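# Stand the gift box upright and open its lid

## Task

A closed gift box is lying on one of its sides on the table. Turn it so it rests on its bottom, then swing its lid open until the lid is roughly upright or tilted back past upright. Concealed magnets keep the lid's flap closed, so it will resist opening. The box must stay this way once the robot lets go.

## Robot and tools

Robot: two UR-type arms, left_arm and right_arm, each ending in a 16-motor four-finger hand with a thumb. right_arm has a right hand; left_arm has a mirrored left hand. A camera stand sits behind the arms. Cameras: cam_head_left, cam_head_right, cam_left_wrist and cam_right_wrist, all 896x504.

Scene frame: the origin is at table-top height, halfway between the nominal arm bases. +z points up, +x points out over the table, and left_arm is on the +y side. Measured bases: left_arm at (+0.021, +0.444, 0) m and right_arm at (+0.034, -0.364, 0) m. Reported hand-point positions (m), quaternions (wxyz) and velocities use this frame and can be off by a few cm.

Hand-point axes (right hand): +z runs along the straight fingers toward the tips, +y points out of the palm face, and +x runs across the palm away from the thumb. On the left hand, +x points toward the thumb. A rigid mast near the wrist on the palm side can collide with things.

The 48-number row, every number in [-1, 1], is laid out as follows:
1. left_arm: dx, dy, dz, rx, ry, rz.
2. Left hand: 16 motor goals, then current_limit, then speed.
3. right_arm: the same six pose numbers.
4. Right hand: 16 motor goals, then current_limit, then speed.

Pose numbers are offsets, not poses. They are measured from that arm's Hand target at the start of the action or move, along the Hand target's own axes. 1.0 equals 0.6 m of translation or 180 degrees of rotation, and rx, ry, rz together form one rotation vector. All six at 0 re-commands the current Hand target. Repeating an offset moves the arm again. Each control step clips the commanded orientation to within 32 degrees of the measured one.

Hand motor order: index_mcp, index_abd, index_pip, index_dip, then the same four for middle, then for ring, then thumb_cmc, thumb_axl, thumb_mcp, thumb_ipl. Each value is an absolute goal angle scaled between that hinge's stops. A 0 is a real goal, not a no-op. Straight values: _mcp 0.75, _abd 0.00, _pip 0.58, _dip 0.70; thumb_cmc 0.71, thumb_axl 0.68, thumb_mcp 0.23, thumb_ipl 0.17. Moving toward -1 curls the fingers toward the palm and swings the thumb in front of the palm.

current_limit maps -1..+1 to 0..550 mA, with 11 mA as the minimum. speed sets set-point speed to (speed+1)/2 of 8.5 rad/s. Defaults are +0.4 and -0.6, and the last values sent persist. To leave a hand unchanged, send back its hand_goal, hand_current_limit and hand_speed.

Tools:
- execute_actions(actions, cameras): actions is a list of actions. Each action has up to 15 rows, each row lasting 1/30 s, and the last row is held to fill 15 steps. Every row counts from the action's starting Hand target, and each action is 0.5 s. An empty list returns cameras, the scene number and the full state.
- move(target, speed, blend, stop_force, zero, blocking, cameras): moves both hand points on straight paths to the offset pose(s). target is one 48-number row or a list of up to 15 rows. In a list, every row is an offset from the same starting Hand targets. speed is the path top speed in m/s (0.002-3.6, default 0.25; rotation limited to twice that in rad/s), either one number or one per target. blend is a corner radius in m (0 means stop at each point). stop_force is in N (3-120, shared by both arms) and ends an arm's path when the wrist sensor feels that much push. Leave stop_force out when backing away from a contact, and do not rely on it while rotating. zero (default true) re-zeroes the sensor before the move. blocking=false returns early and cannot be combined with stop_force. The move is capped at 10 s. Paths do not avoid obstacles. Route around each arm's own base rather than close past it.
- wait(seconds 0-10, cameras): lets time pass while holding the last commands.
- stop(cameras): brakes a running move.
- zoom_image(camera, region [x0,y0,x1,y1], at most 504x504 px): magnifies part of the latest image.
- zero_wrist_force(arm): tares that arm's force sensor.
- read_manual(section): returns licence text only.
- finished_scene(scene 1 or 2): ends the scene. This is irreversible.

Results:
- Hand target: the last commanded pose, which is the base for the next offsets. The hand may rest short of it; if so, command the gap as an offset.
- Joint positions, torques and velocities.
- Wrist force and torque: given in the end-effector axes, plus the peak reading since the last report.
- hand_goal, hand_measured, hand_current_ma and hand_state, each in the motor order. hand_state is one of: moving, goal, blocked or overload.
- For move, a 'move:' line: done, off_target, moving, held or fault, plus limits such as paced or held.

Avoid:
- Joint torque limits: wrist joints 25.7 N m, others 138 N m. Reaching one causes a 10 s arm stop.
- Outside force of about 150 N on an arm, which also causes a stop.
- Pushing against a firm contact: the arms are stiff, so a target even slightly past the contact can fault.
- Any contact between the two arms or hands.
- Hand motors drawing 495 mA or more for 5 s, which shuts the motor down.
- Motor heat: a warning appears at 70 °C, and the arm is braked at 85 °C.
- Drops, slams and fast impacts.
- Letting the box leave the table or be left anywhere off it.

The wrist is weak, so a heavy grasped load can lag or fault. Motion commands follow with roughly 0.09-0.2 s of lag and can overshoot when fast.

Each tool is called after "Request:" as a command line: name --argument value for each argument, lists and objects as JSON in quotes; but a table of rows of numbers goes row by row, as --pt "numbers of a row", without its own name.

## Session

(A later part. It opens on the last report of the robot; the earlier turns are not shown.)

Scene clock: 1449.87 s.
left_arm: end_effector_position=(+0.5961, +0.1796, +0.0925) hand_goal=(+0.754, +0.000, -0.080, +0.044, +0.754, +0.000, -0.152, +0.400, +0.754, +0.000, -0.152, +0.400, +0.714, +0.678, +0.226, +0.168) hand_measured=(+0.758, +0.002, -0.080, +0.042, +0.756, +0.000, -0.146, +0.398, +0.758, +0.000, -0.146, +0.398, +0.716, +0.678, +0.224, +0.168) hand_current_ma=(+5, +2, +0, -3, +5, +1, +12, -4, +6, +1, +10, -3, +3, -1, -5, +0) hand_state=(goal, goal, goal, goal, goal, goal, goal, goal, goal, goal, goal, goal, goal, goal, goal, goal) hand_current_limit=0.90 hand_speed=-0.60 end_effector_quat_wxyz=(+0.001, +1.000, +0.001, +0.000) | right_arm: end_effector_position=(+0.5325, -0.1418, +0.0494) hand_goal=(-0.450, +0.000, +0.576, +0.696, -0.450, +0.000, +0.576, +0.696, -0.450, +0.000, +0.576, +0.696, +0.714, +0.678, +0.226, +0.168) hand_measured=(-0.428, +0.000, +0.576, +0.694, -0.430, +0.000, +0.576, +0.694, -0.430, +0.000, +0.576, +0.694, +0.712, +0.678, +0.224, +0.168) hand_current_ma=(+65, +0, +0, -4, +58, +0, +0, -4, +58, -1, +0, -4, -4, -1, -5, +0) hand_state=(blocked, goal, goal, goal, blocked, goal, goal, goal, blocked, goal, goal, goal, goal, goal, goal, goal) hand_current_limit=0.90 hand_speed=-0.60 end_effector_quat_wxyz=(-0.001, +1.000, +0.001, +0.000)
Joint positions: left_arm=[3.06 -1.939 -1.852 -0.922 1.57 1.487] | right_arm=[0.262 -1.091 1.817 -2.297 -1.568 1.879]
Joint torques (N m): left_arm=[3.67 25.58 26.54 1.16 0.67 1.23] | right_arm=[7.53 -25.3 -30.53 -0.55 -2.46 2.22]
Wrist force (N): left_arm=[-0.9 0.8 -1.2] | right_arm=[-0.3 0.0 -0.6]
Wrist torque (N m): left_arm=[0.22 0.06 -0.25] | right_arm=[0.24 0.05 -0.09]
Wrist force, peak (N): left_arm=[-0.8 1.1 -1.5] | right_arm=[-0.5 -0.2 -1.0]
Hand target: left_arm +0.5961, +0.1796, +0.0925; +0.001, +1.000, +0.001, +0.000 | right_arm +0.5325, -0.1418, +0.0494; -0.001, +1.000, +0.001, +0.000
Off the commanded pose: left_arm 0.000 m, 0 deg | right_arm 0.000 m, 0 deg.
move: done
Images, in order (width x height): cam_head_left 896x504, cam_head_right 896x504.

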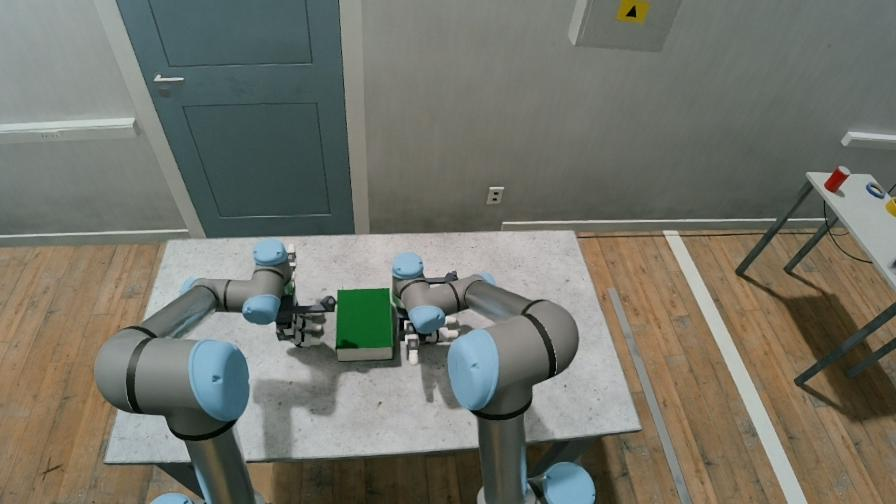

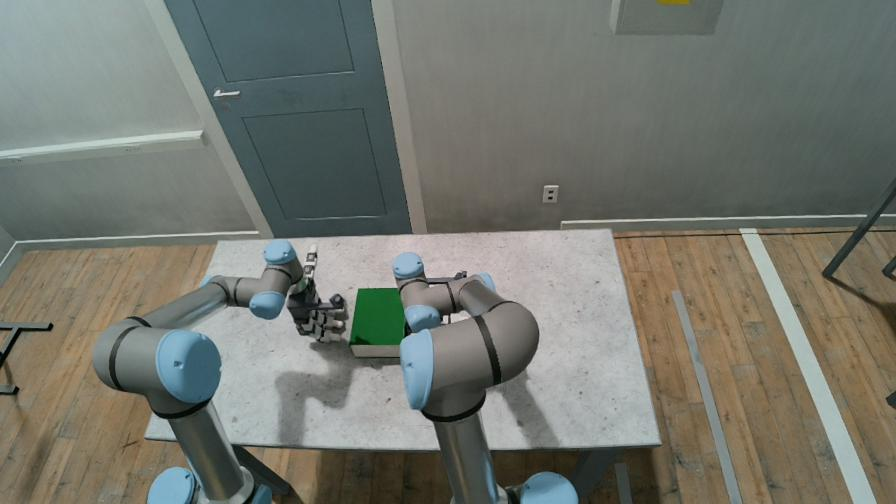

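Request:
move --target '[0,0,0,0,0,0,0.754,0,-0.081,0.044,0.754,0,-0.153,0.4,0.754,0,-0.153,0.4,0.714,0.678,0.226,0.168,0.9,-0.6,0,-0.04,0,0,0,0,-0.45,0,0.576,0.696,-0.45,0,0.576,0.696,-0.45,0,0.576,0.696,0.714,0.678,0.226,0.168,0.9,-0.6]' --speed 0.012 --stop_force 3

Request:
move --target '[0,0.13,0,0,0,0,0.754,0,-0.081,0.044,0.754,0,-0.153,0.4,0.754,0,-0.153,0.4,0.714,0.678,0.226,0.168,0.9,-0.6,0,0,0,0,0,0,-0.45,0,0.576,0.696,-0.45,0,0.576,0.696,-0.45,0,0.576,0.696,0.714,0.678,0.226,0.168,0.9,-0.6]' --speed 0.012 --stop_force 4 --cameras '["all"]'

Request:
zoom_image --camera "cam_left_wrist" --region '[140, 0, 640, 240]'

Request:
zoom_image --camera "cam_head_left" --region '[260, 240, 460, 400]'

Scene clock: 1463.10 s.
left_arm: end_effector_position=(+0.5961, +0.1796, +0.0925) hand_goal=(+0.754, +0.000, -0.080, +0.044, +0.754, +0.000, -0.152, +0.400, +0.754, +0.000, -0.152, +0.400, +0.714, +0.678, +0.226, +0.168) hand_measured=(+0.758, +0.002, -0.080, +0.042, +0.756, +0.000, -0.146, +0.398, +0.758, +0.000, -0.146, +0.398, +0.716, +0.678, +0.224, +0.168) hand_current_ma=(+5, +2, +0, -3, +5, +1, +12, -4, +6, +1, +10, -3, +3, -1, -5, +0) hand_state=(goal, goal, goal, goal, goal, goal, goal, goal, goal, goal, goal, goal, goal, goal, goal, goal) hand_current_limit=0.90 hand_speed=-0.60 end_effector_quat_wxyz=(+0.001, +1.000, +0.001, +0.000) | right_arm: end_effector_position=(+0.5325, -0.1178, +0.0494) hand_goal=(-0.450, +0.000, +0.576, +0.696, -0.450, +0.000, +0.576, +0.696, -0.450, +0.000, +0.576, +0.696, +0.714, +0.678, +0.226, +0.168) hand_measured=(-0.428, +0.000, +0.576, +0.694, -0.430, +0.000, +0.576, +0.694, -0.430, +0.000, +0.576, +0.694, +0.712, +0.678, +0.224, +0.168) hand_current_ma=(+65, +0, +0, -4, +58, +0, +0, -4, +58, -1, +0, -4, -4, -1, -5, +0) hand_state=(blocked, goal, goal, goal, blocked, goal, goal, goal, blocked, goal, goal, goal, goal, goal, goal, goal) hand_current_limit=0.90 hand_speed=-0.60 end_effector_quat_wxyz=(-0.001, +1.000, +0.001, +0.000)
Joint positions: left_arm=[3.06 -1.939 -1.852 -0.922 1.57 1.487] | right_arm=[0.301 -1.068 1.778 -2.281 -1.568 1.917]
Joint torques (N m): left_arm=[1.36 25.65 27.05 1.46 0.63 1.08] | right_arm=[7.79 -26.04 -31.37 -0.61 -2.64 2.23]
Wrist force (N): left_arm=[-0.7 0.8 -1.1] | right_arm=[-0.1 0.5 -0.3]
Wrist torque (N m): left_arm=[0.22 0.04 -0.23] | right_arm=[0.24 0.02 -0.07]
Wrist force, peak (N): left_arm=[-1.0 1.1 -1.4] | right_arm=[-0.1 0.7 -0.5]
Hand target: left_arm +0.5961, +0.1796, +0.0925; +0.001, +1.000, +0.001, +0.000 | right_arm +0.5325, -0.1178, +0.0494; -0.001, +1.000, +0.001, +0.000
Off the commanded pose: left_arm 0.000 m, 0 deg | right_arm 0.000 m, 0 deg.
move: done

Scene clock: 1467.67 s.
left_arm: end_effector_position=(+0.5961, +0.1405, +0.0926) hand_goal=(+0.754, +0.000, -0.080, +0.044, +0.754, +0.000, -0.152, +0.400, +0.754, +0.000, -0.152, +0.400, +0.714, +0.678, +0.226, +0.168) hand_measured=(+0.762, +0.002, -0.082, +0.038, +0.760, +0.000, -0.148, +0.398, +0.760, +0.000, -0.150, +0.398, +0.716, +0.678, +0.224, +0.168) hand_current_ma=(+16, +2, -2, -9, +13, +1, +5, -3, +13, +1, +4, -3, +3, -1, -5, +0) hand_state=(goal, goal, goal, goal, goal, goal, goal, goal, goal, goal, goal, goal, goal, goal, goal, goal) hand_current_limit=0.90 hand_speed=-0.60 end_effector_quat_wxyz=(+0.001, +1.000, +0.001, +0.000) | right_arm: end_effector_position=(+0.5325, -0.1178, +0.0494) hand_goal=(-0.450, +0.000, +0.576, +0.696, -0.450, +0.000, +0.576, +0.696, -0.450, +0.000, +0.576, +0.696, +0.714, +0.678, +0.226, +0.168) hand_measured=(-0.428, +0.000, +0.576, +0.694, -0.430, +0.000, +0.576, +0.694, -0.430, +0.000, +0.576, +0.694, +0.712, +0.678, +0.224, +0.168) hand_current_ma=(+65, +0, +0, -4, +58, +0, +0, -4, +58, -1, +0, -4, -4, -1, -5, +0) hand_state=(blocked, goal, goal, goal, blocked, goal, goal, goal, blocked, goal, goal, goal, goal, goal, goal, goal) hand_current_limit=0.90 hand_speed=-0.60 end_effector_quat_wxyz=(-0.001, +1.000, +0.001, +0.000)
Joint positions: left_arm=[2.992 -1.965 -1.812 -0.935 1.57 1.419] | right_arm=[0.301 -1.068 1.778 -2.281 -1.568 1.917]
Joint torques (N m): left_arm=[6.72 53.83 6.23 5.03 -1.5 1.81] | right_arm=[7.39 -26.34 -31.37 -2.38 0.63 1.71]
Wrist force (N): left_arm=[-0.7 0.2 -1.3] | right_arm=[-0.1 1.3 -0.8]
Wrist torque (N m): left_arm=[0.23 0.05 -0.26] | right_arm=[0.32 0.02 0.00]
Wrist force, peak (N): left_arm=[-0.9 -4.1 -3.9] | right_arm=[-0.4 4.4 -1.0]
Hand target: left_arm +0.5961, +0.1405, +0.0926; +0.001, +1.000, +0.001, +0.000 (not the last commanded pose) | right_arm +0.5325, -0.1178, +0.0494; -0.001, +1.000, +0.001, +0.000
Off the commanded pose: left_arm 0.039 m, 0 deg | right_arm 0.000 m, 0 deg.
move: contact (left_arm)

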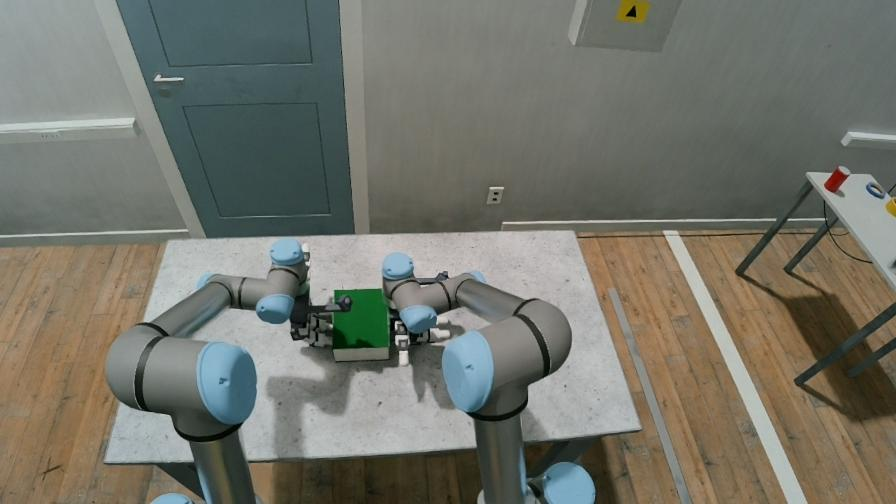

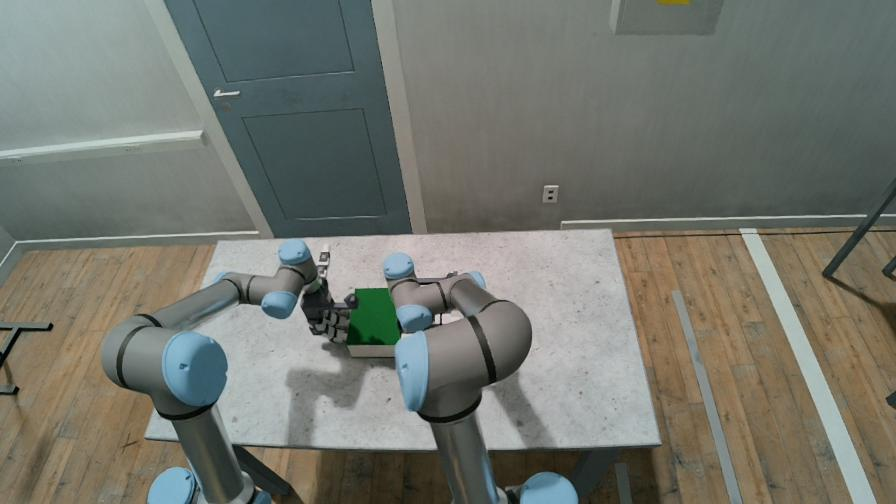

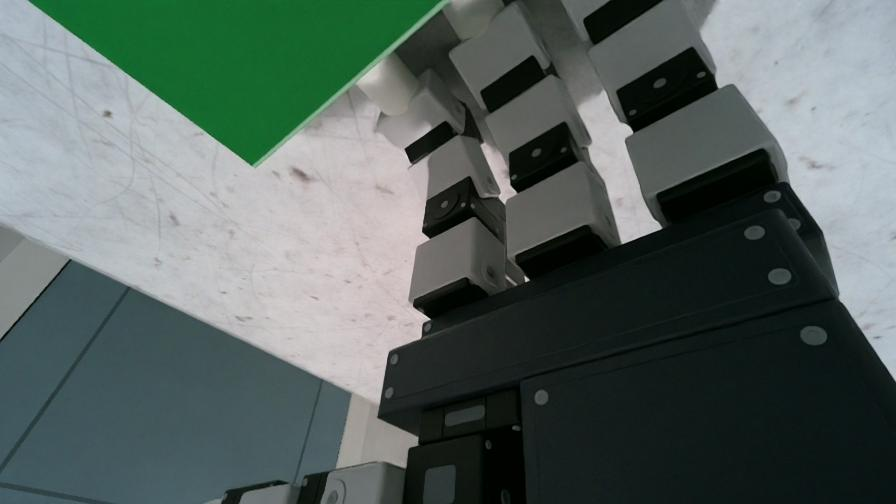

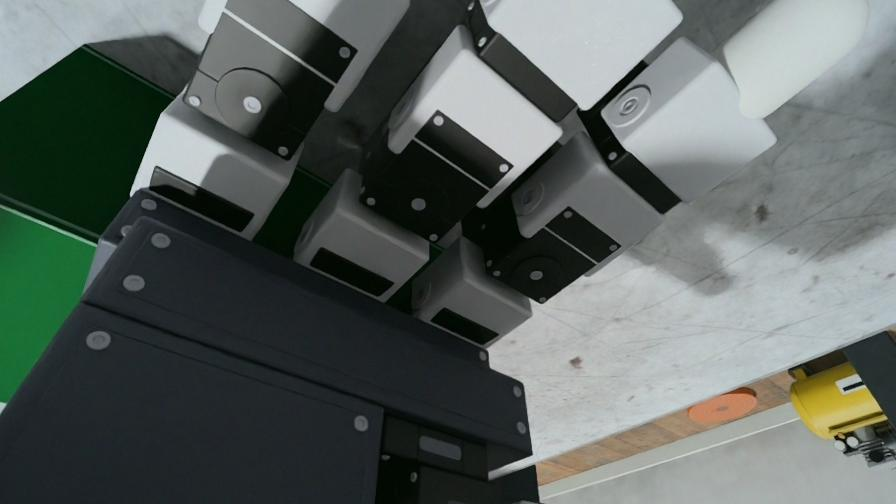

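Scaled by 1.008 from the camera's 896x504 image, which has a finer 1280x720 frame.

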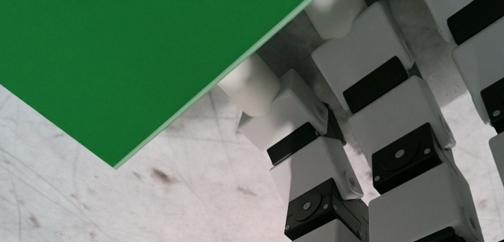

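Scaled by 2.520 from the camera's 896x504 image, which has a finer 1280x720 frame.

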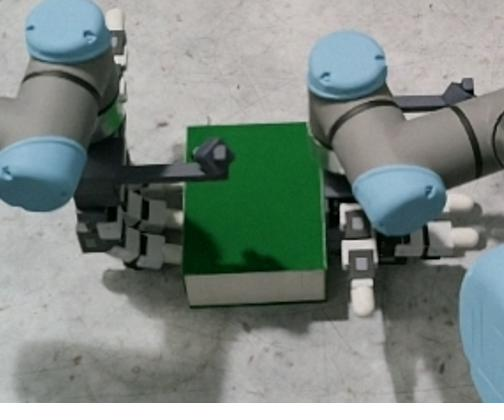

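Request:
move --target '[0,0.013,0.003,0,0,0,0.754,0,-0.081,0.044,0.754,0,-0.153,0.4,0.754,0,-0.153,0.4,0.714,0.678,0.226,0.168,1.0,-0.8,0,0,0,0,0,0,-0.45,0,0.576,0.696,-0.45,0,0.576,0.696,-0.45,0,0.576,0.696,0.714,0.678,0.226,0.168,0.9,-0.6]' --speed 0.01

Request:
move --target '[0,0,0,0,0,0,0.863,0,-0.33,0.116,0.754,0,-0.153,0.4,0.754,0,-0.153,0.4,0.714,0.678,0.226,0.168,0.75,-0.9,0,0,0,0,0,0,-0.45,0,0.576,0.696,-0.45,0,0.576,0.696,-0.45,0,0.576,0.696,0.714,0.678,0.226,0.168,0.9,-0.6]' --speed 0.01 --cameras '["all"]'

Request:
zoom_image --camera "cam_left_wrist" --region '[140, 0, 640, 240]'

Request:
zoom_image --camera "cam_head_left" --region '[260, 240, 460, 400]'

Scene clock: 1480.03 s.
left_arm: end_effector_position=(+0.5962, +0.1328, +0.0908) hand_goal=(+0.754, +0.000, -0.080, +0.044, +0.754, +0.000, -0.152, +0.400, +0.754, +0.000, -0.152, +0.400, +0.714, +0.678, +0.226, +0.168) hand_measured=(+0.820, +0.000, -0.114, -0.020, +0.828, -0.002, -0.194, +0.342, +0.830, -0.002, -0.194, +0.340, +0.716, +0.678, +0.224, +0.168) hand_current_ma=(+233, +0, -93, -212, +269, -1, -125, -181, +279, -1, -123, -191, +3, -1, -5, +0) hand_state=(blocked, goal, blocked, blocked, blocked, goal, blocked, blocked, blocked, goal, blocked, blocked, goal, goal, goal, goal) hand_current_limit=1.00 hand_speed=-0.80 end_effector_quat_wxyz=(+0.001, +1.000, +0.001, +0.000) | right_arm: end_effector_position=(+0.5325, -0.1178, +0.0494) hand_goal=(-0.450, +0.000, +0.576, +0.696, -0.450, +0.000, +0.576, +0.696, -0.450, +0.000, +0.576, +0.696, +0.714, +0.678, +0.226, +0.168) hand_measured=(-0.428, +0.000, +0.576, +0.694, -0.430, +0.000, +0.576, +0.694, -0.430, +0.000, +0.576, +0.694, +0.712, +0.678, +0.224, +0.168) hand_current_ma=(+65, +0, +0, -4, +58, +0, +0, -4, +58, -1, +0, -4, -4, -1, -5, +0) hand_state=(blocked, goal, goal, goal, blocked, goal, goal, goal, blocked, goal, goal, goal, goal, goal, goal, goal) hand_current_limit=0.90 hand_speed=-0.60 end_effector_quat_wxyz=(-0.001, +1.000, +0.001, +0.000)
Joint positions: left_arm=[2.979 -1.974 -1.804 -0.934 1.57 1.406] | right_arm=[0.301 -1.068 1.778 -2.281 -1.568 1.917]
Joint torques (N m): left_arm=[-25.65 11.38 21.42 3.99 -8.79 -1.28] | right_arm=[7.35 -26.61 -29.79 -3.63 1.97 0.49]
Wrist force (N): left_arm=[-1.9 -38.1 -25.8] | right_arm=[-1.9 26.8 -7.8]
Wrist torque (N m): left_arm=[2.48 -0.70 0.79] | right_arm=[1.98 0.19 0.54]
Wrist force, peak (N): left_arm=[-1.8 -38.1 -26.0] | right_arm=[-2.0 26.8 -7.8]
Hand target: left_arm +0.5961, +0.1327, +0.0908; +0.001, +1.000, +0.001, +0.000 | right_arm +0.5325, -0.1178, +0.0494; -0.001, +1.000, +0.001, +0.000
Off the commanded pose: left_arm 0.000 m, 0 deg | right_arm 0.000 m, 0 deg.
move: done

Scene clock: 1481.00 s.
left_arm: end_effector_position=(+0.5961, +0.1326, +0.0908) hand_goal=(+0.864, +0.000, -0.330, +0.116, +0.754, +0.000, -0.152, +0.400, +0.754, +0.000, -0.152, +0.400, +0.714, +0.678, +0.226, +0.168) hand_measured=(+0.886, +0.000, -0.292, +0.122, +0.834, +0.000, -0.198, +0.338, +0.836, +0.000, -0.198, +0.336, +0.716, +0.678, +0.224, +0.168) hand_current_ma=(+60, +0, +107, +10, +291, +0, -135, -196, +299, +0, -133, -205, +3, -1, -5, +0) hand_state=(blocked, goal, blocked, goal, blocked, goal, blocked, blocked, blocked, goal, blocked, blocked, goal, goal, goal, goal) hand_current_limit=0.75 hand_speed=-0.90 end_effector_quat_wxyz=(+0.001, +1.000, +0.001, +0.000) | right_arm: end_effector_position=(+0.5325, -0.1178, +0.0494) hand_goal=(-0.450, +0.000, +0.576, +0.696, -0.450, +0.000, +0.576, +0.696, -0.450, +0.000, +0.576, +0.696, +0.714, +0.678, +0.226, +0.168) hand_measured=(-0.428, +0.000, +0.576, +0.694, -0.430, +0.000, +0.576, +0.694, -0.430, +0.000, +0.576, +0.694, +0.712, +0.678, +0.224, +0.168) hand_current_ma=(+65, +0, +0, -4, +58, +0, +0, -4, +58, -1, +0, -4, -4, -1, -5, +0) hand_state=(blocked, goal, goal, goal, blocked, goal, goal, goal, blocked, goal, goal, goal, goal, goal, goal, goal) hand_current_limit=0.90 hand_speed=-0.60 end_effector_quat_wxyz=(-0.001, +1.000, +0.001, +0.000)
Joint positions: left_arm=[2.979 -1.974 -1.804 -0.934 1.569 1.406] | right_arm=[0.301 -1.068 1.778 -2.281 -1.568 1.917]
Joint torques (N m): left_arm=[-12.72 20.04 20.72 3.2 -4.81 -1.76] | right_arm=[7.73 -26.32 -29.85 -3.62 2.01 0.13]
Wrist force (N): left_arm=[-0.1 -28.7 -19.3] | right_arm=[-2.1 25.7 -9.1]
Wrist torque (N m): left_arm=[1.89 -0.84 1.10] | right_arm=[2.06 0.23 0.52]
Wrist force, peak (N): left_arm=[-1.8 -38.4 -26.1] | right_arm=[-2.1 26.8 -8.0]
Hand target: left_arm +0.5961, +0.1327, +0.0908; +0.001, +1.000, +0.001, +0.000 | right_arm +0.5325, -0.1178, +0.0494; -0.001, +1.000, +0.001, +0.000
Off the commanded pose: left_arm 0.000 m, 0 deg | right_arm 0.000 m, 0 deg.
move: done

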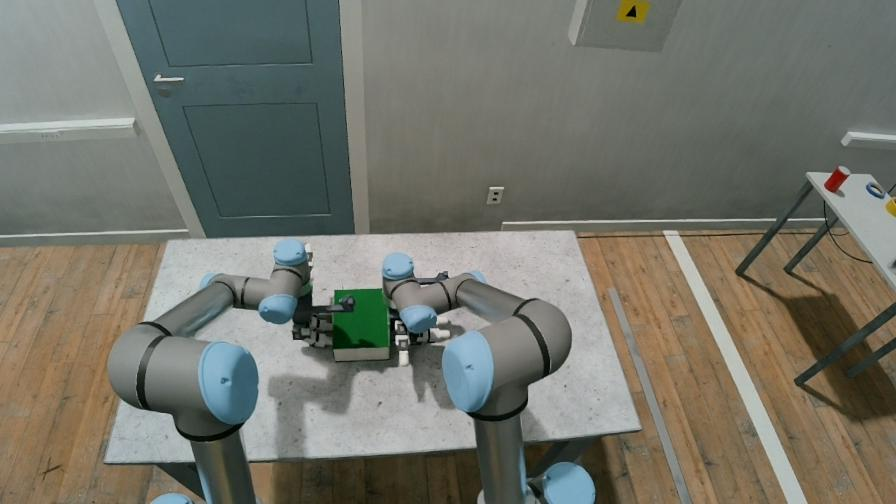

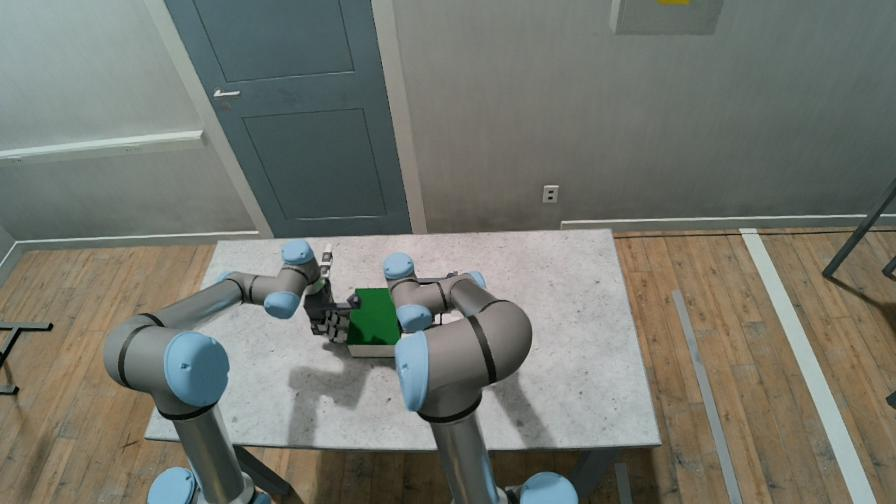

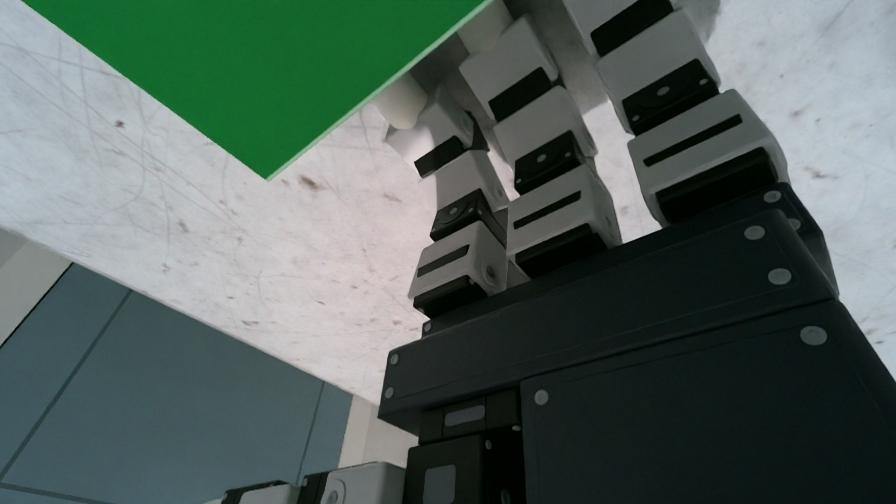

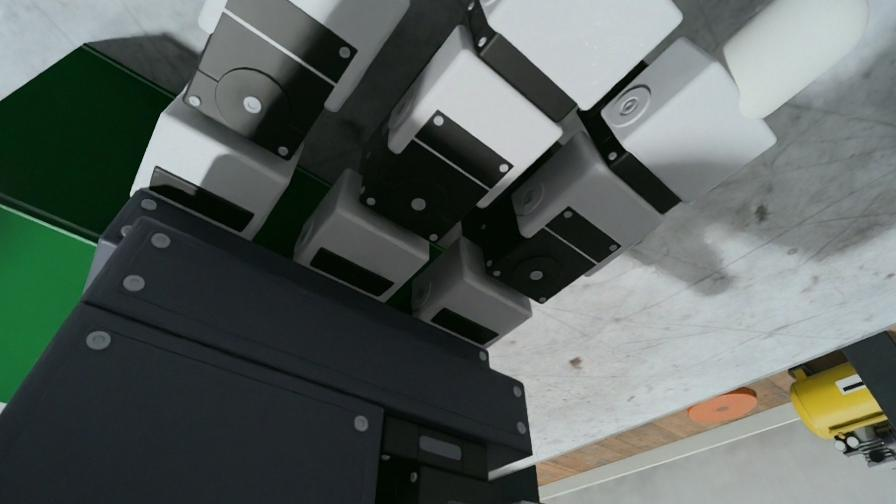

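Scaled by 1.008 from the camera's 896x504 image, which has a finer 1280x720 frame.

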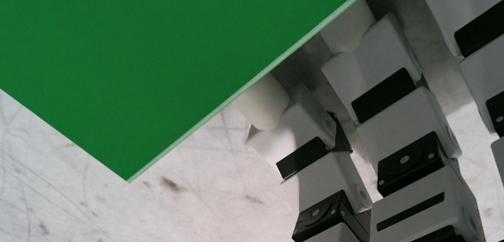

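Scaled by 2.520 from the camera's 896x504 image, which has a finer 1280x720 frame.

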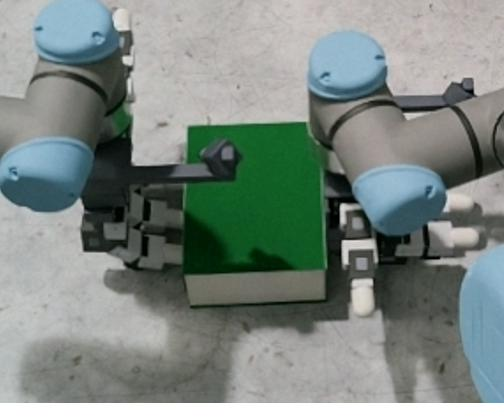

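Request:
move --pt "0 -0.028 0 0 0 0 0.754 0 -0.081 0.044 0.754 0 -0.081 0.044 0.754 0 -0.081 0.044 0.714 0.678 0.226 0.168 0.9 -0.6 0 0 0 0 0 0 -0.45 0 0.576 0.696 -0.45 0 0.576 0.696 -0.45 0 0.576 0.696 0.714 0.678 0.226 0.168 0.9 -0.6" --pt "0 0.002 -0.003 0 0 0 0.754 0 -0.081 0.044 0.754 0 -0.081 0.044 0.754 0 -0.081 0.044 0.714 0.678 0.226 0.168 0.9 -0.6 0 0 0 0 0 0 -0.45 0 0.576 0.696 -0.45 0 0.576 0.696 -0.45 0 0.576 0.696 0.714 0.678 0.226 0.168 0.9 -0.6" --pt "0 0.002 -0.06 0 0 0 0.754 0 -0.081 0.044 0.754 0 -0.081 0.044 0.754 0 -0.081 0.044 0.714 0.678 0.226 0.168 0.9 -0.6 0 0 0 0 0 0 -0.45 0 0.576 0.696 -0.45 0 0.576 0.696 -0.45 0 0.576 0.696 0.714 0.678 0.226 0.168 0.9 -0.6" --speed 0.015 --cameras '["all"]'

Request:
zoom_image --camera "cam_left_wrist" --region '[140, 0, 640, 240]'

Request:
zoom_image --camera "cam_head_left" --region '[260, 240, 460, 400]'

Scene clock: 1513.67 s.
left_arm: end_effector_position=(+0.5961, +0.1315, +0.1267) hand_goal=(+0.754, +0.000, -0.080, +0.044, +0.754, +0.000, -0.080, +0.044, +0.754, +0.000, -0.080, +0.044, +0.714, +0.678, +0.226, +0.168) hand_measured=(+0.850, +0.004, -0.034, +0.058, +0.846, +0.002, -0.022, +0.064, +0.852, +0.000, -0.034, +0.066, +0.716, +0.678, +0.224, +0.168) hand_current_ma=(+372, +5, +134, +32, +356, +2, +180, +46, +383, +1, +139, +52, +3, -1, -5, +0) hand_state=(blocked, goal, blocked, goal, blocked, goal, blocked, goal, blocked, goal, blocked, blocked, goal, goal, goal, goal) hand_current_limit=0.90 hand_speed=-0.60 end_effector_quat_wxyz=(+0.001, +1.000, +0.001, +0.000) | right_arm: end_effector_position=(+0.5325, -0.1178, +0.0494) hand_goal=(-0.450, +0.000, +0.576, +0.696, -0.450, +0.000, +0.576, +0.696, -0.450, +0.000, +0.576, +0.696, +0.714, +0.678, +0.226, +0.168) hand_measured=(-0.428, +0.000, +0.576, +0.694, -0.430, +0.000, +0.576, +0.694, -0.430, +0.000, +0.576, +0.694, +0.712, +0.678, +0.224, +0.168) hand_current_ma=(+65, +0, +0, -4, +58, +0, +0, -4, +58, -1, +0, -4, -4, -1, -5, +0) hand_state=(blocked, goal, goal, goal, blocked, goal, goal, goal, blocked, goal, goal, goal, goal, goal, goal, goal) hand_current_limit=0.90 hand_speed=-0.60 end_effector_quat_wxyz=(-0.001, +1.000, +0.001, +0.000)
Joint positions: left_arm=[2.977 -1.927 -1.764 -1.021 1.57 1.404] | right_arm=[0.301 -1.068 1.778 -2.281 -1.568 1.917]
Joint torques (N m): left_arm=[-1.29 54.15 31.55 1.86 -6.18 1.78] | right_arm=[7.46 -26.74 -27.47 -3.59 2.12 -1.87]
Wrist force (N): left_arm=[-0.3 -16.8 2.6] | right_arm=[-1.1 17.1 -2.1]
Wrist torque (N m): left_arm=[1.11 0.22 0.23] | right_arm=[1.06 0.13 0.48]
Wrist force, peak (N): left_arm=[-1.7 -33.2 -17.0] | right_arm=[-1.8 26.1 -9.0]
Hand target: left_arm +0.5961, +0.1315, +0.1268; +0.001, +1.000, +0.001, +0.000 | right_arm +0.5325, -0.1178, +0.0494; -0.001, +1.000, +0.001, +0.000
Off the commanded pose: left_arm 0.000 m, 0 deg | right_arm 0.000 m, 0 deg.
move: done

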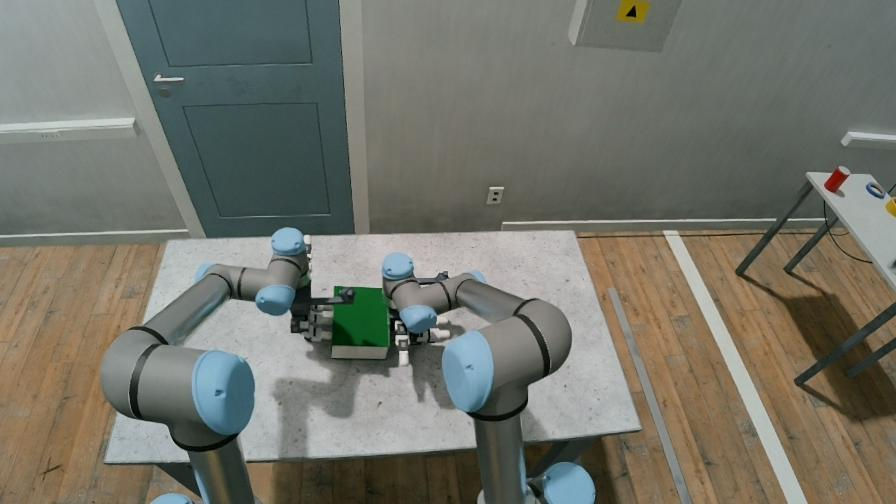

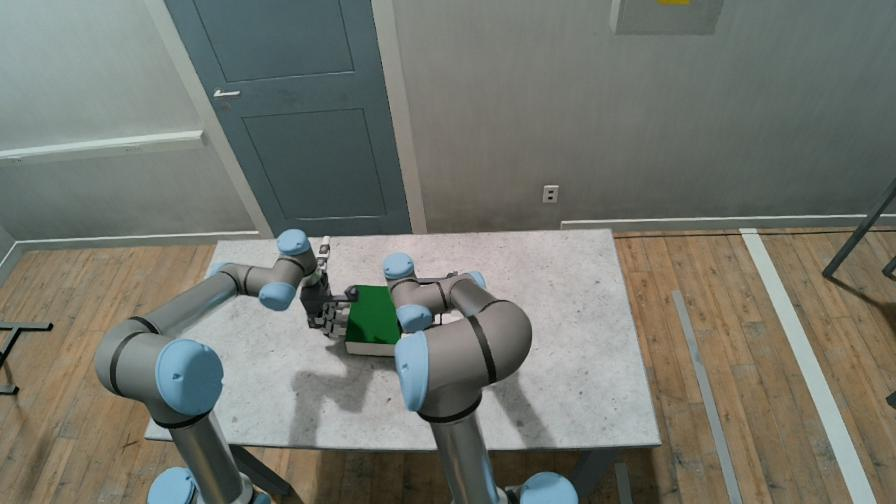

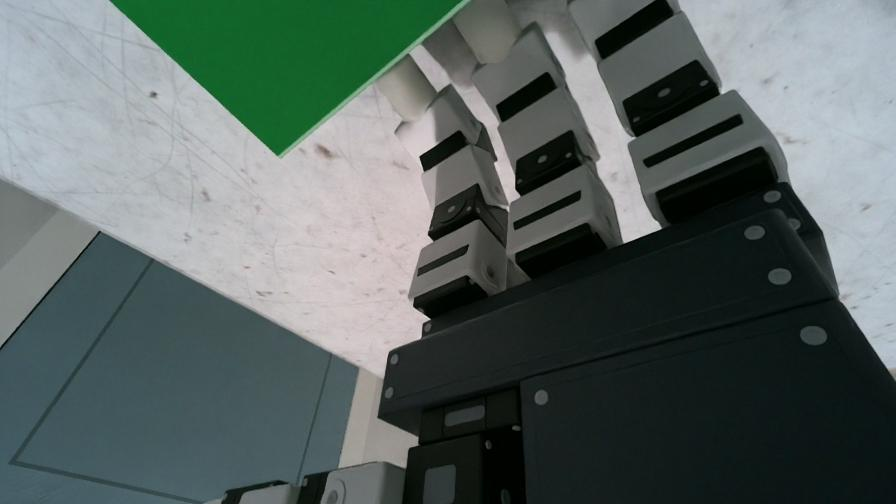

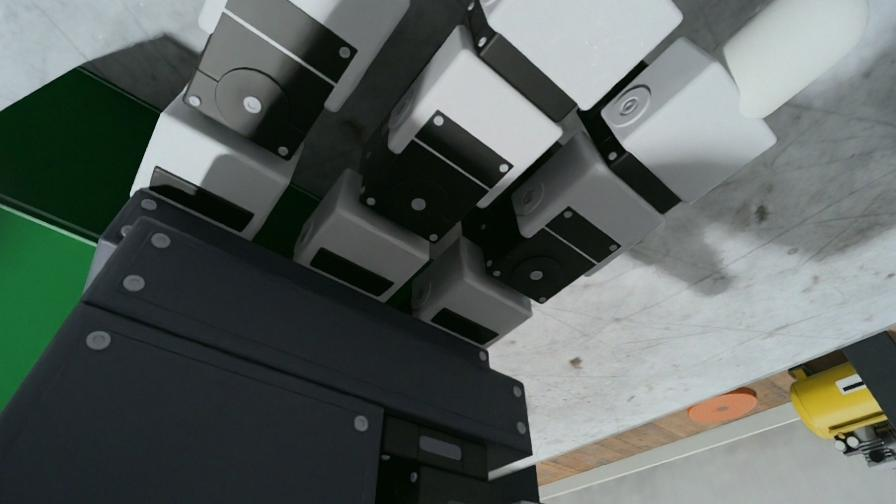

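Scaled by 1.008 from the camera's 896x504 image, which has a finer 1280x720 frame.

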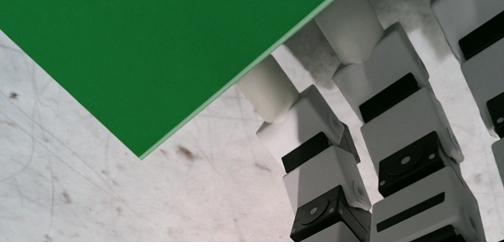

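Scaled by 2.520 from the camera's 896x504 image, which has a finer 1280x720 frame.

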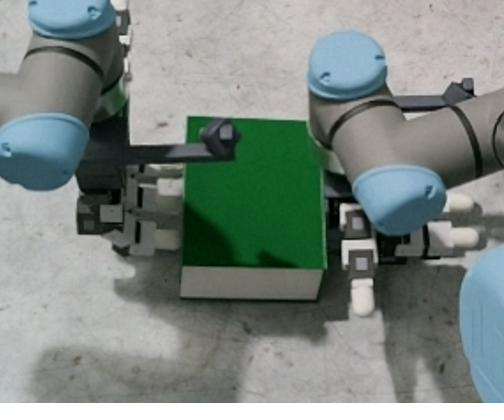

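Request:
move --target '[0,0,-0.05,0,0,0,0.754,0,-0.081,0.044,0.754,0,-0.081,0.044,0.754,0,-0.081,0.044,0.714,0.678,0.226,0.168,0.9,-0.6,0,0,0,0,0,0,-0.45,0,0.576,0.696,-0.45,0,0.576,0.696,-0.45,0,0.576,0.696,0.714,0.678,0.226,0.168,0.9,-0.6]' --speed 0.015 --cameras '["all"]'

Request:
zoom_image --camera "cam_left_wrist" --region '[140, 0, 640, 240]'

Request:
zoom_image --camera "cam_head_left" --region '[260, 240, 460, 400]'

Scene clock: 1523.73 s.
left_arm: end_effector_position=(+0.5961, +0.1316, +0.1567) hand_goal=(+0.754, +0.000, -0.080, +0.044, +0.754, +0.000, -0.080, +0.044, +0.754, +0.000, -0.080, +0.044, +0.714, +0.678, +0.226, +0.168) hand_measured=(+0.864, +0.004, -0.030, +0.060, +0.862, +0.002, -0.018, +0.064, +0.868, +0.000, -0.030, +0.066, +0.716, +0.678, +0.224, +0.168) hand_current_ma=(+443, +5, +150, +34, +434, +2, +194, +47, +463, +1, +151, +53, +3, -1, -5, +0) hand_state=(blocked, goal, blocked, goal, blocked, goal, blocked, goal, blocked, goal, blocked, blocked, goal, goal, goal, goal) hand_current_limit=0.90 hand_speed=-0.60 end_effector_quat_wxyz=(+0.001, +1.000, +0.001, +0.000) | right_arm: end_effector_position=(+0.5325, -0.1178, +0.0494) hand_goal=(-0.450, +0.000, +0.576, +0.696, -0.450, +0.000, +0.576, +0.696, -0.450, +0.000, +0.576, +0.696, +0.714, +0.678, +0.226, +0.168) hand_measured=(-0.428, +0.000, +0.576, +0.694, -0.430, +0.000, +0.576, +0.694, -0.430, +0.000, +0.576, +0.694, +0.712, +0.678, +0.224, +0.168) hand_current_ma=(+65, +0, +0, -4, +58, +0, +0, -4, +58, -1, +0, -4, -4, -1, -5, +0) hand_state=(blocked, goal, goal, goal, blocked, goal, goal, goal, blocked, goal, goal, goal, goal, goal, goal, goal) hand_current_limit=0.90 hand_speed=-0.60 end_effector_quat_wxyz=(-0.001, +1.000, +0.001, +0.000)
Joint positions: left_arm=[2.977 -1.891 -1.726 -1.095 1.57 1.404] | right_arm=[0.301 -1.068 1.778 -2.281 -1.568 1.917]
Joint torques (N m): left_arm=[-3.16 50.92 30.99 1.28 -7.03 2.19] | right_arm=[7.24 -27.23 -26.38 -3.62 2.27 -1.79]
Wrist force (N): left_arm=[-0.4 -21.3 0.2] | right_arm=[-0.8 21.6 0.5]
Wrist torque (N m): left_arm=[1.43 0.14 0.33] | right_arm=[0.94 0.02 0.70]
Wrist force, peak (N): left_arm=[-0.2 -21.5 0.4] | right_arm=[-0.8 21.7 0.5]
Hand target: left_arm +0.5961, +0.1316, +0.1568; +0.001, +1.000, +0.001, +0.000 | right_arm +0.5325, -0.1178, +0.0494; -0.001, +1.000, +0.001, +0.000
Off the commanded pose: left_arm 0.000 m, 0 deg | right_arm 0.000 m, 0 deg.
move: done

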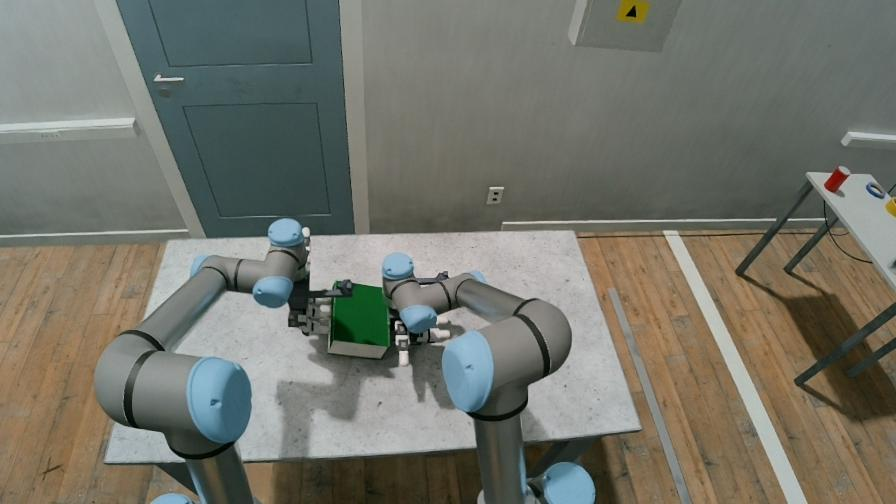

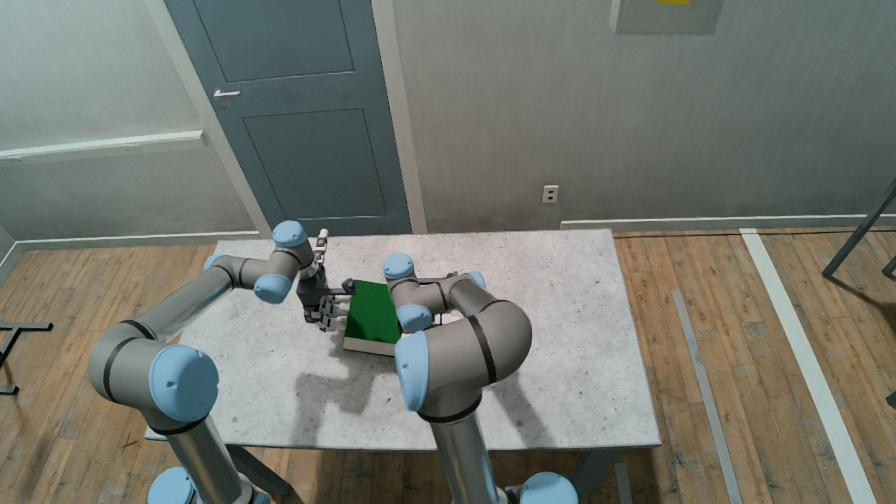

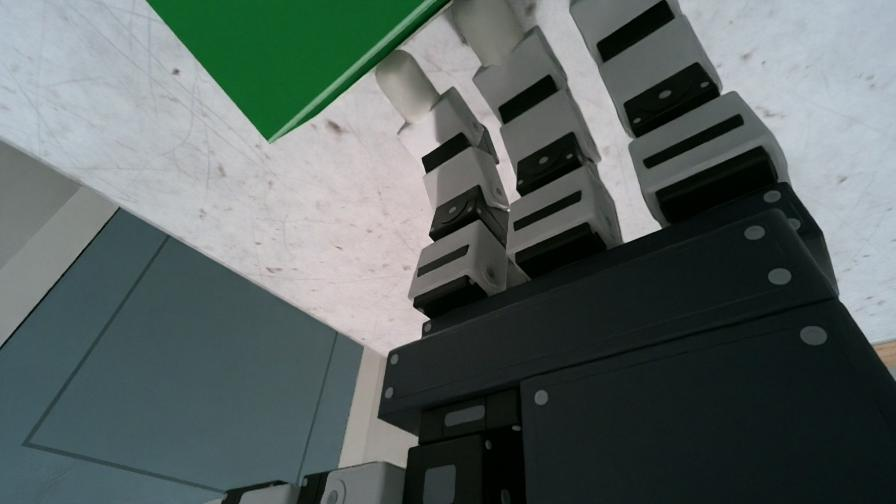

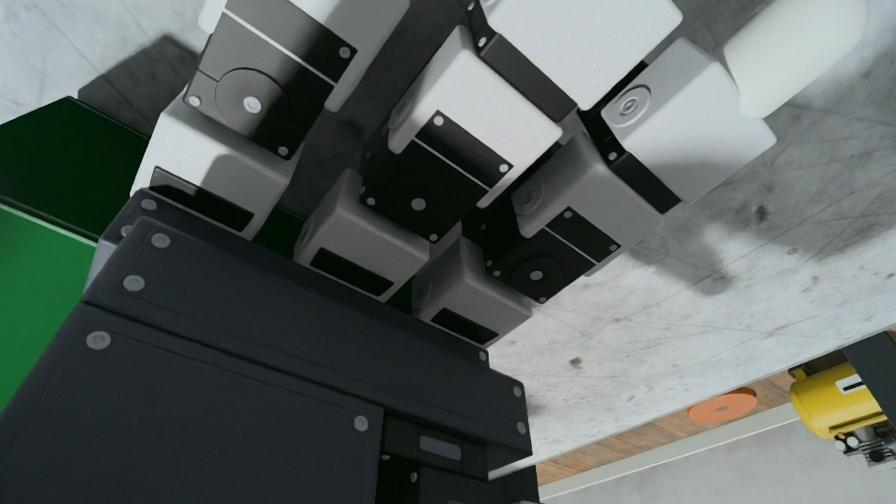

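Scaled by 1.008 from the camera's 896x504 image, which has a finer 1280x720 frame.

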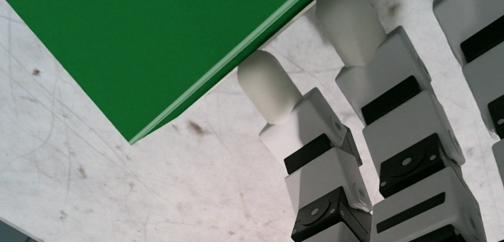

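Scaled by 2.520 from the camera's 896x504 image, which has a finer 1280x720 frame.

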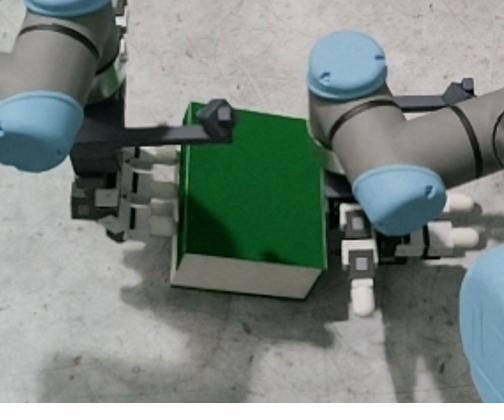

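Request:
move --target '[0,0,0,0,0,0,0.959,0,-0.153,0.478,0.754,0,-0.081,0.044,0.754,0,-0.081,0.044,0.714,0.678,0.226,0.168,0.9,-0.8,0,0,0,0,0,0,-0.45,0,0.576,0.696,-0.45,0,0.576,0.696,-0.45,0,0.576,0.696,0.714,0.678,0.226,0.168,0.9,-0.6]' --speed 0.015 --cameras '["all"]'

Request:
zoom_image --camera "cam_left_wrist" --region '[240, 0, 640, 200]'

Scene clock: 1585.43 s.
left_arm: end_effector_position=(+0.5961, +0.1315, +0.1568) hand_goal=(+0.960, +0.000, -0.152, +0.478, +0.754, +0.000, -0.080, +0.044, +0.754, +0.000, -0.080, +0.044, +0.714, +0.678, +0.226, +0.168) hand_measured=(+0.954, +0.002, -0.148, +0.476, +0.864, +0.000, -0.016, +0.064, +0.870, -0.002, -0.028, +0.066, +0.716, +0.678, +0.224, +0.168) hand_current_ma=(-9, +3, +8, -3, +441, +0, +205, +48, +467, -1, +159, +56, +3, -1, -5, +0) hand_state=(goal, goal, goal, goal, blocked, goal, blocked, blocked, blocked, goal, blocked, blocked, goal, goal, goal, goal) hand_current_limit=0.90 hand_speed=-0.80 end_effector_quat_wxyz=(+0.001, +1.000, +0.001, +0.000) | right_arm: end_effector_position=(+0.5325, -0.1178, +0.0494) hand_goal=(-0.450, +0.000, +0.576, +0.696, -0.450, +0.000, +0.576, +0.696, -0.450, +0.000, +0.576, +0.696, +0.714, +0.678, +0.226, +0.168) hand_measured=(-0.428, +0.000, +0.576, +0.694, -0.430, +0.000, +0.576, +0.694, -0.430, +0.000, +0.576, +0.694, +0.712, +0.678, +0.224, +0.168) hand_current_ma=(+65, +0, +0, -4, +58, +0, +0, -4, +58, -1, +0, -4, -4, -1, -5, +0) hand_state=(blocked, goal, goal, goal, blocked, goal, goal, goal, blocked, goal, goal, goal, goal, goal, goal, goal) hand_current_limit=0.90 hand_speed=-0.60 end_effector_quat_wxyz=(-0.001, +1.000, +0.001, +0.000)
Joint positions: left_arm=[2.977 -1.891 -1.726 -1.095 1.569 1.404] | right_arm=[0.301 -1.068 1.778 -2.281 -1.568 1.917]
Joint torques (N m): left_arm=[-5.75 52.23 30.92 1.53 -2.69 0.69] | right_arm=[7.53 -29.1 -25.38 -3.65 2.21 -1.71]
Wrist force (N): left_arm=[-1.6 -13.6 0.3] | right_arm=[0.5 13.9 0.5]
Wrist torque (N m): left_arm=[0.97 0.08 0.41] | right_arm=[0.67 -0.04 0.41]
Wrist force, peak (N): left_arm=[-0.6 -21.7 0.0] | right_arm=[-0.6 21.8 0.6]
Hand target: left_arm +0.5961, +0.1316, +0.1568; +0.001, +1.000, +0.001, +0.000 | right_arm +0.5325, -0.1178, +0.0494; -0.001, +1.000, +0.001, +0.000
Off the commanded pose: left_arm 0.000 m, 0 deg | right_arm 0.000 m, 0 deg.
move: done

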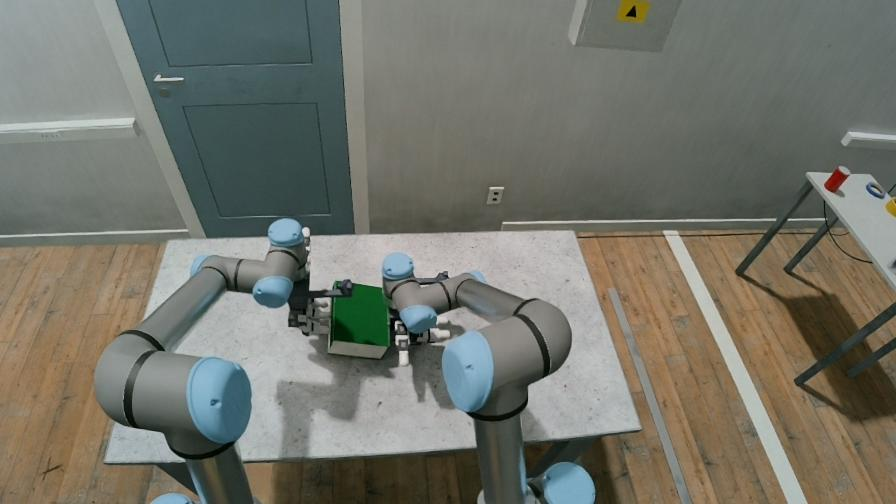

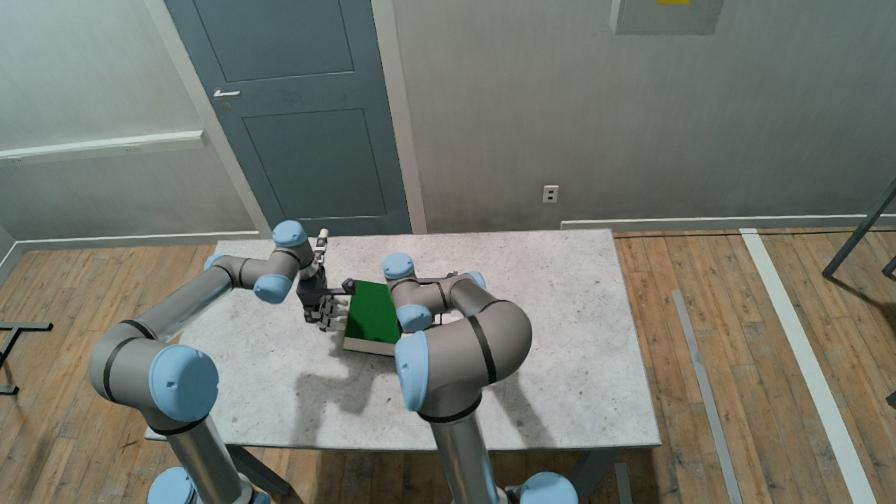

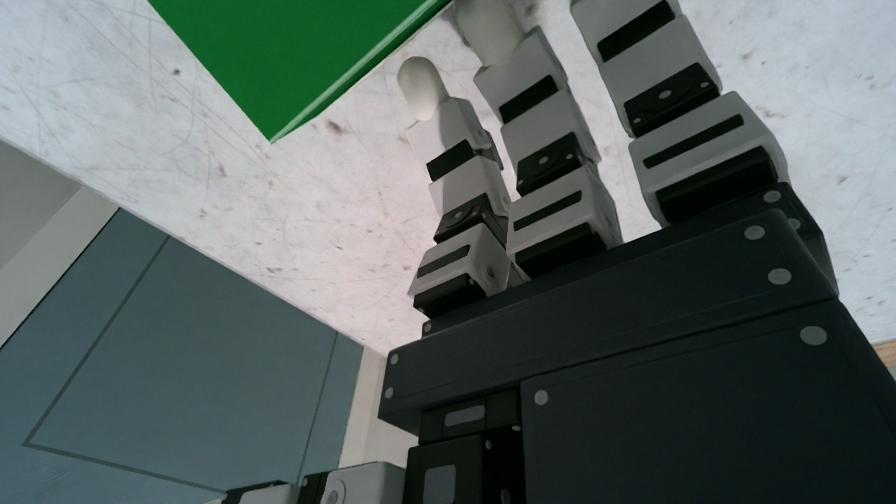

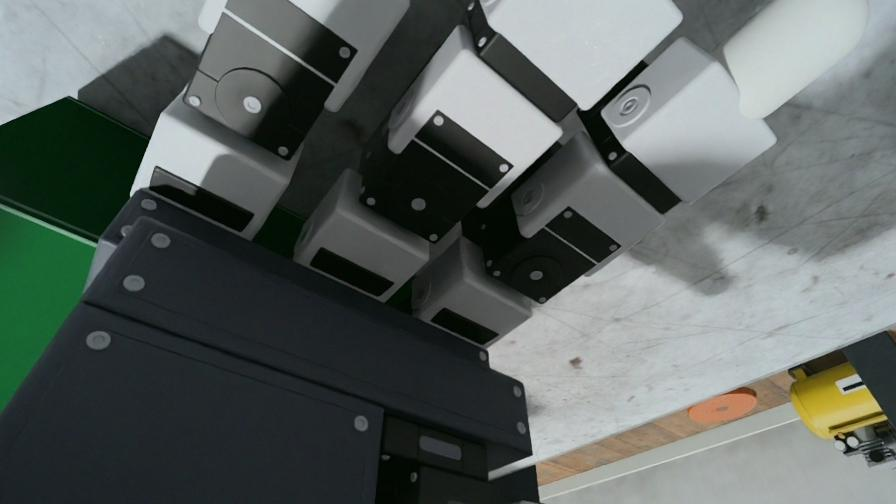

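Scaled by 1.260 from the camera's 896x504 image, which has a finer 1280x720 frame.

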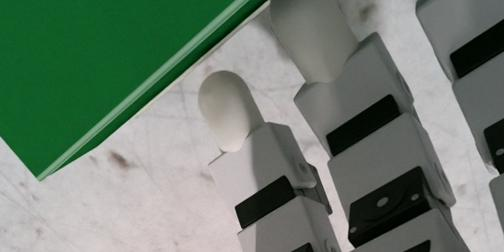

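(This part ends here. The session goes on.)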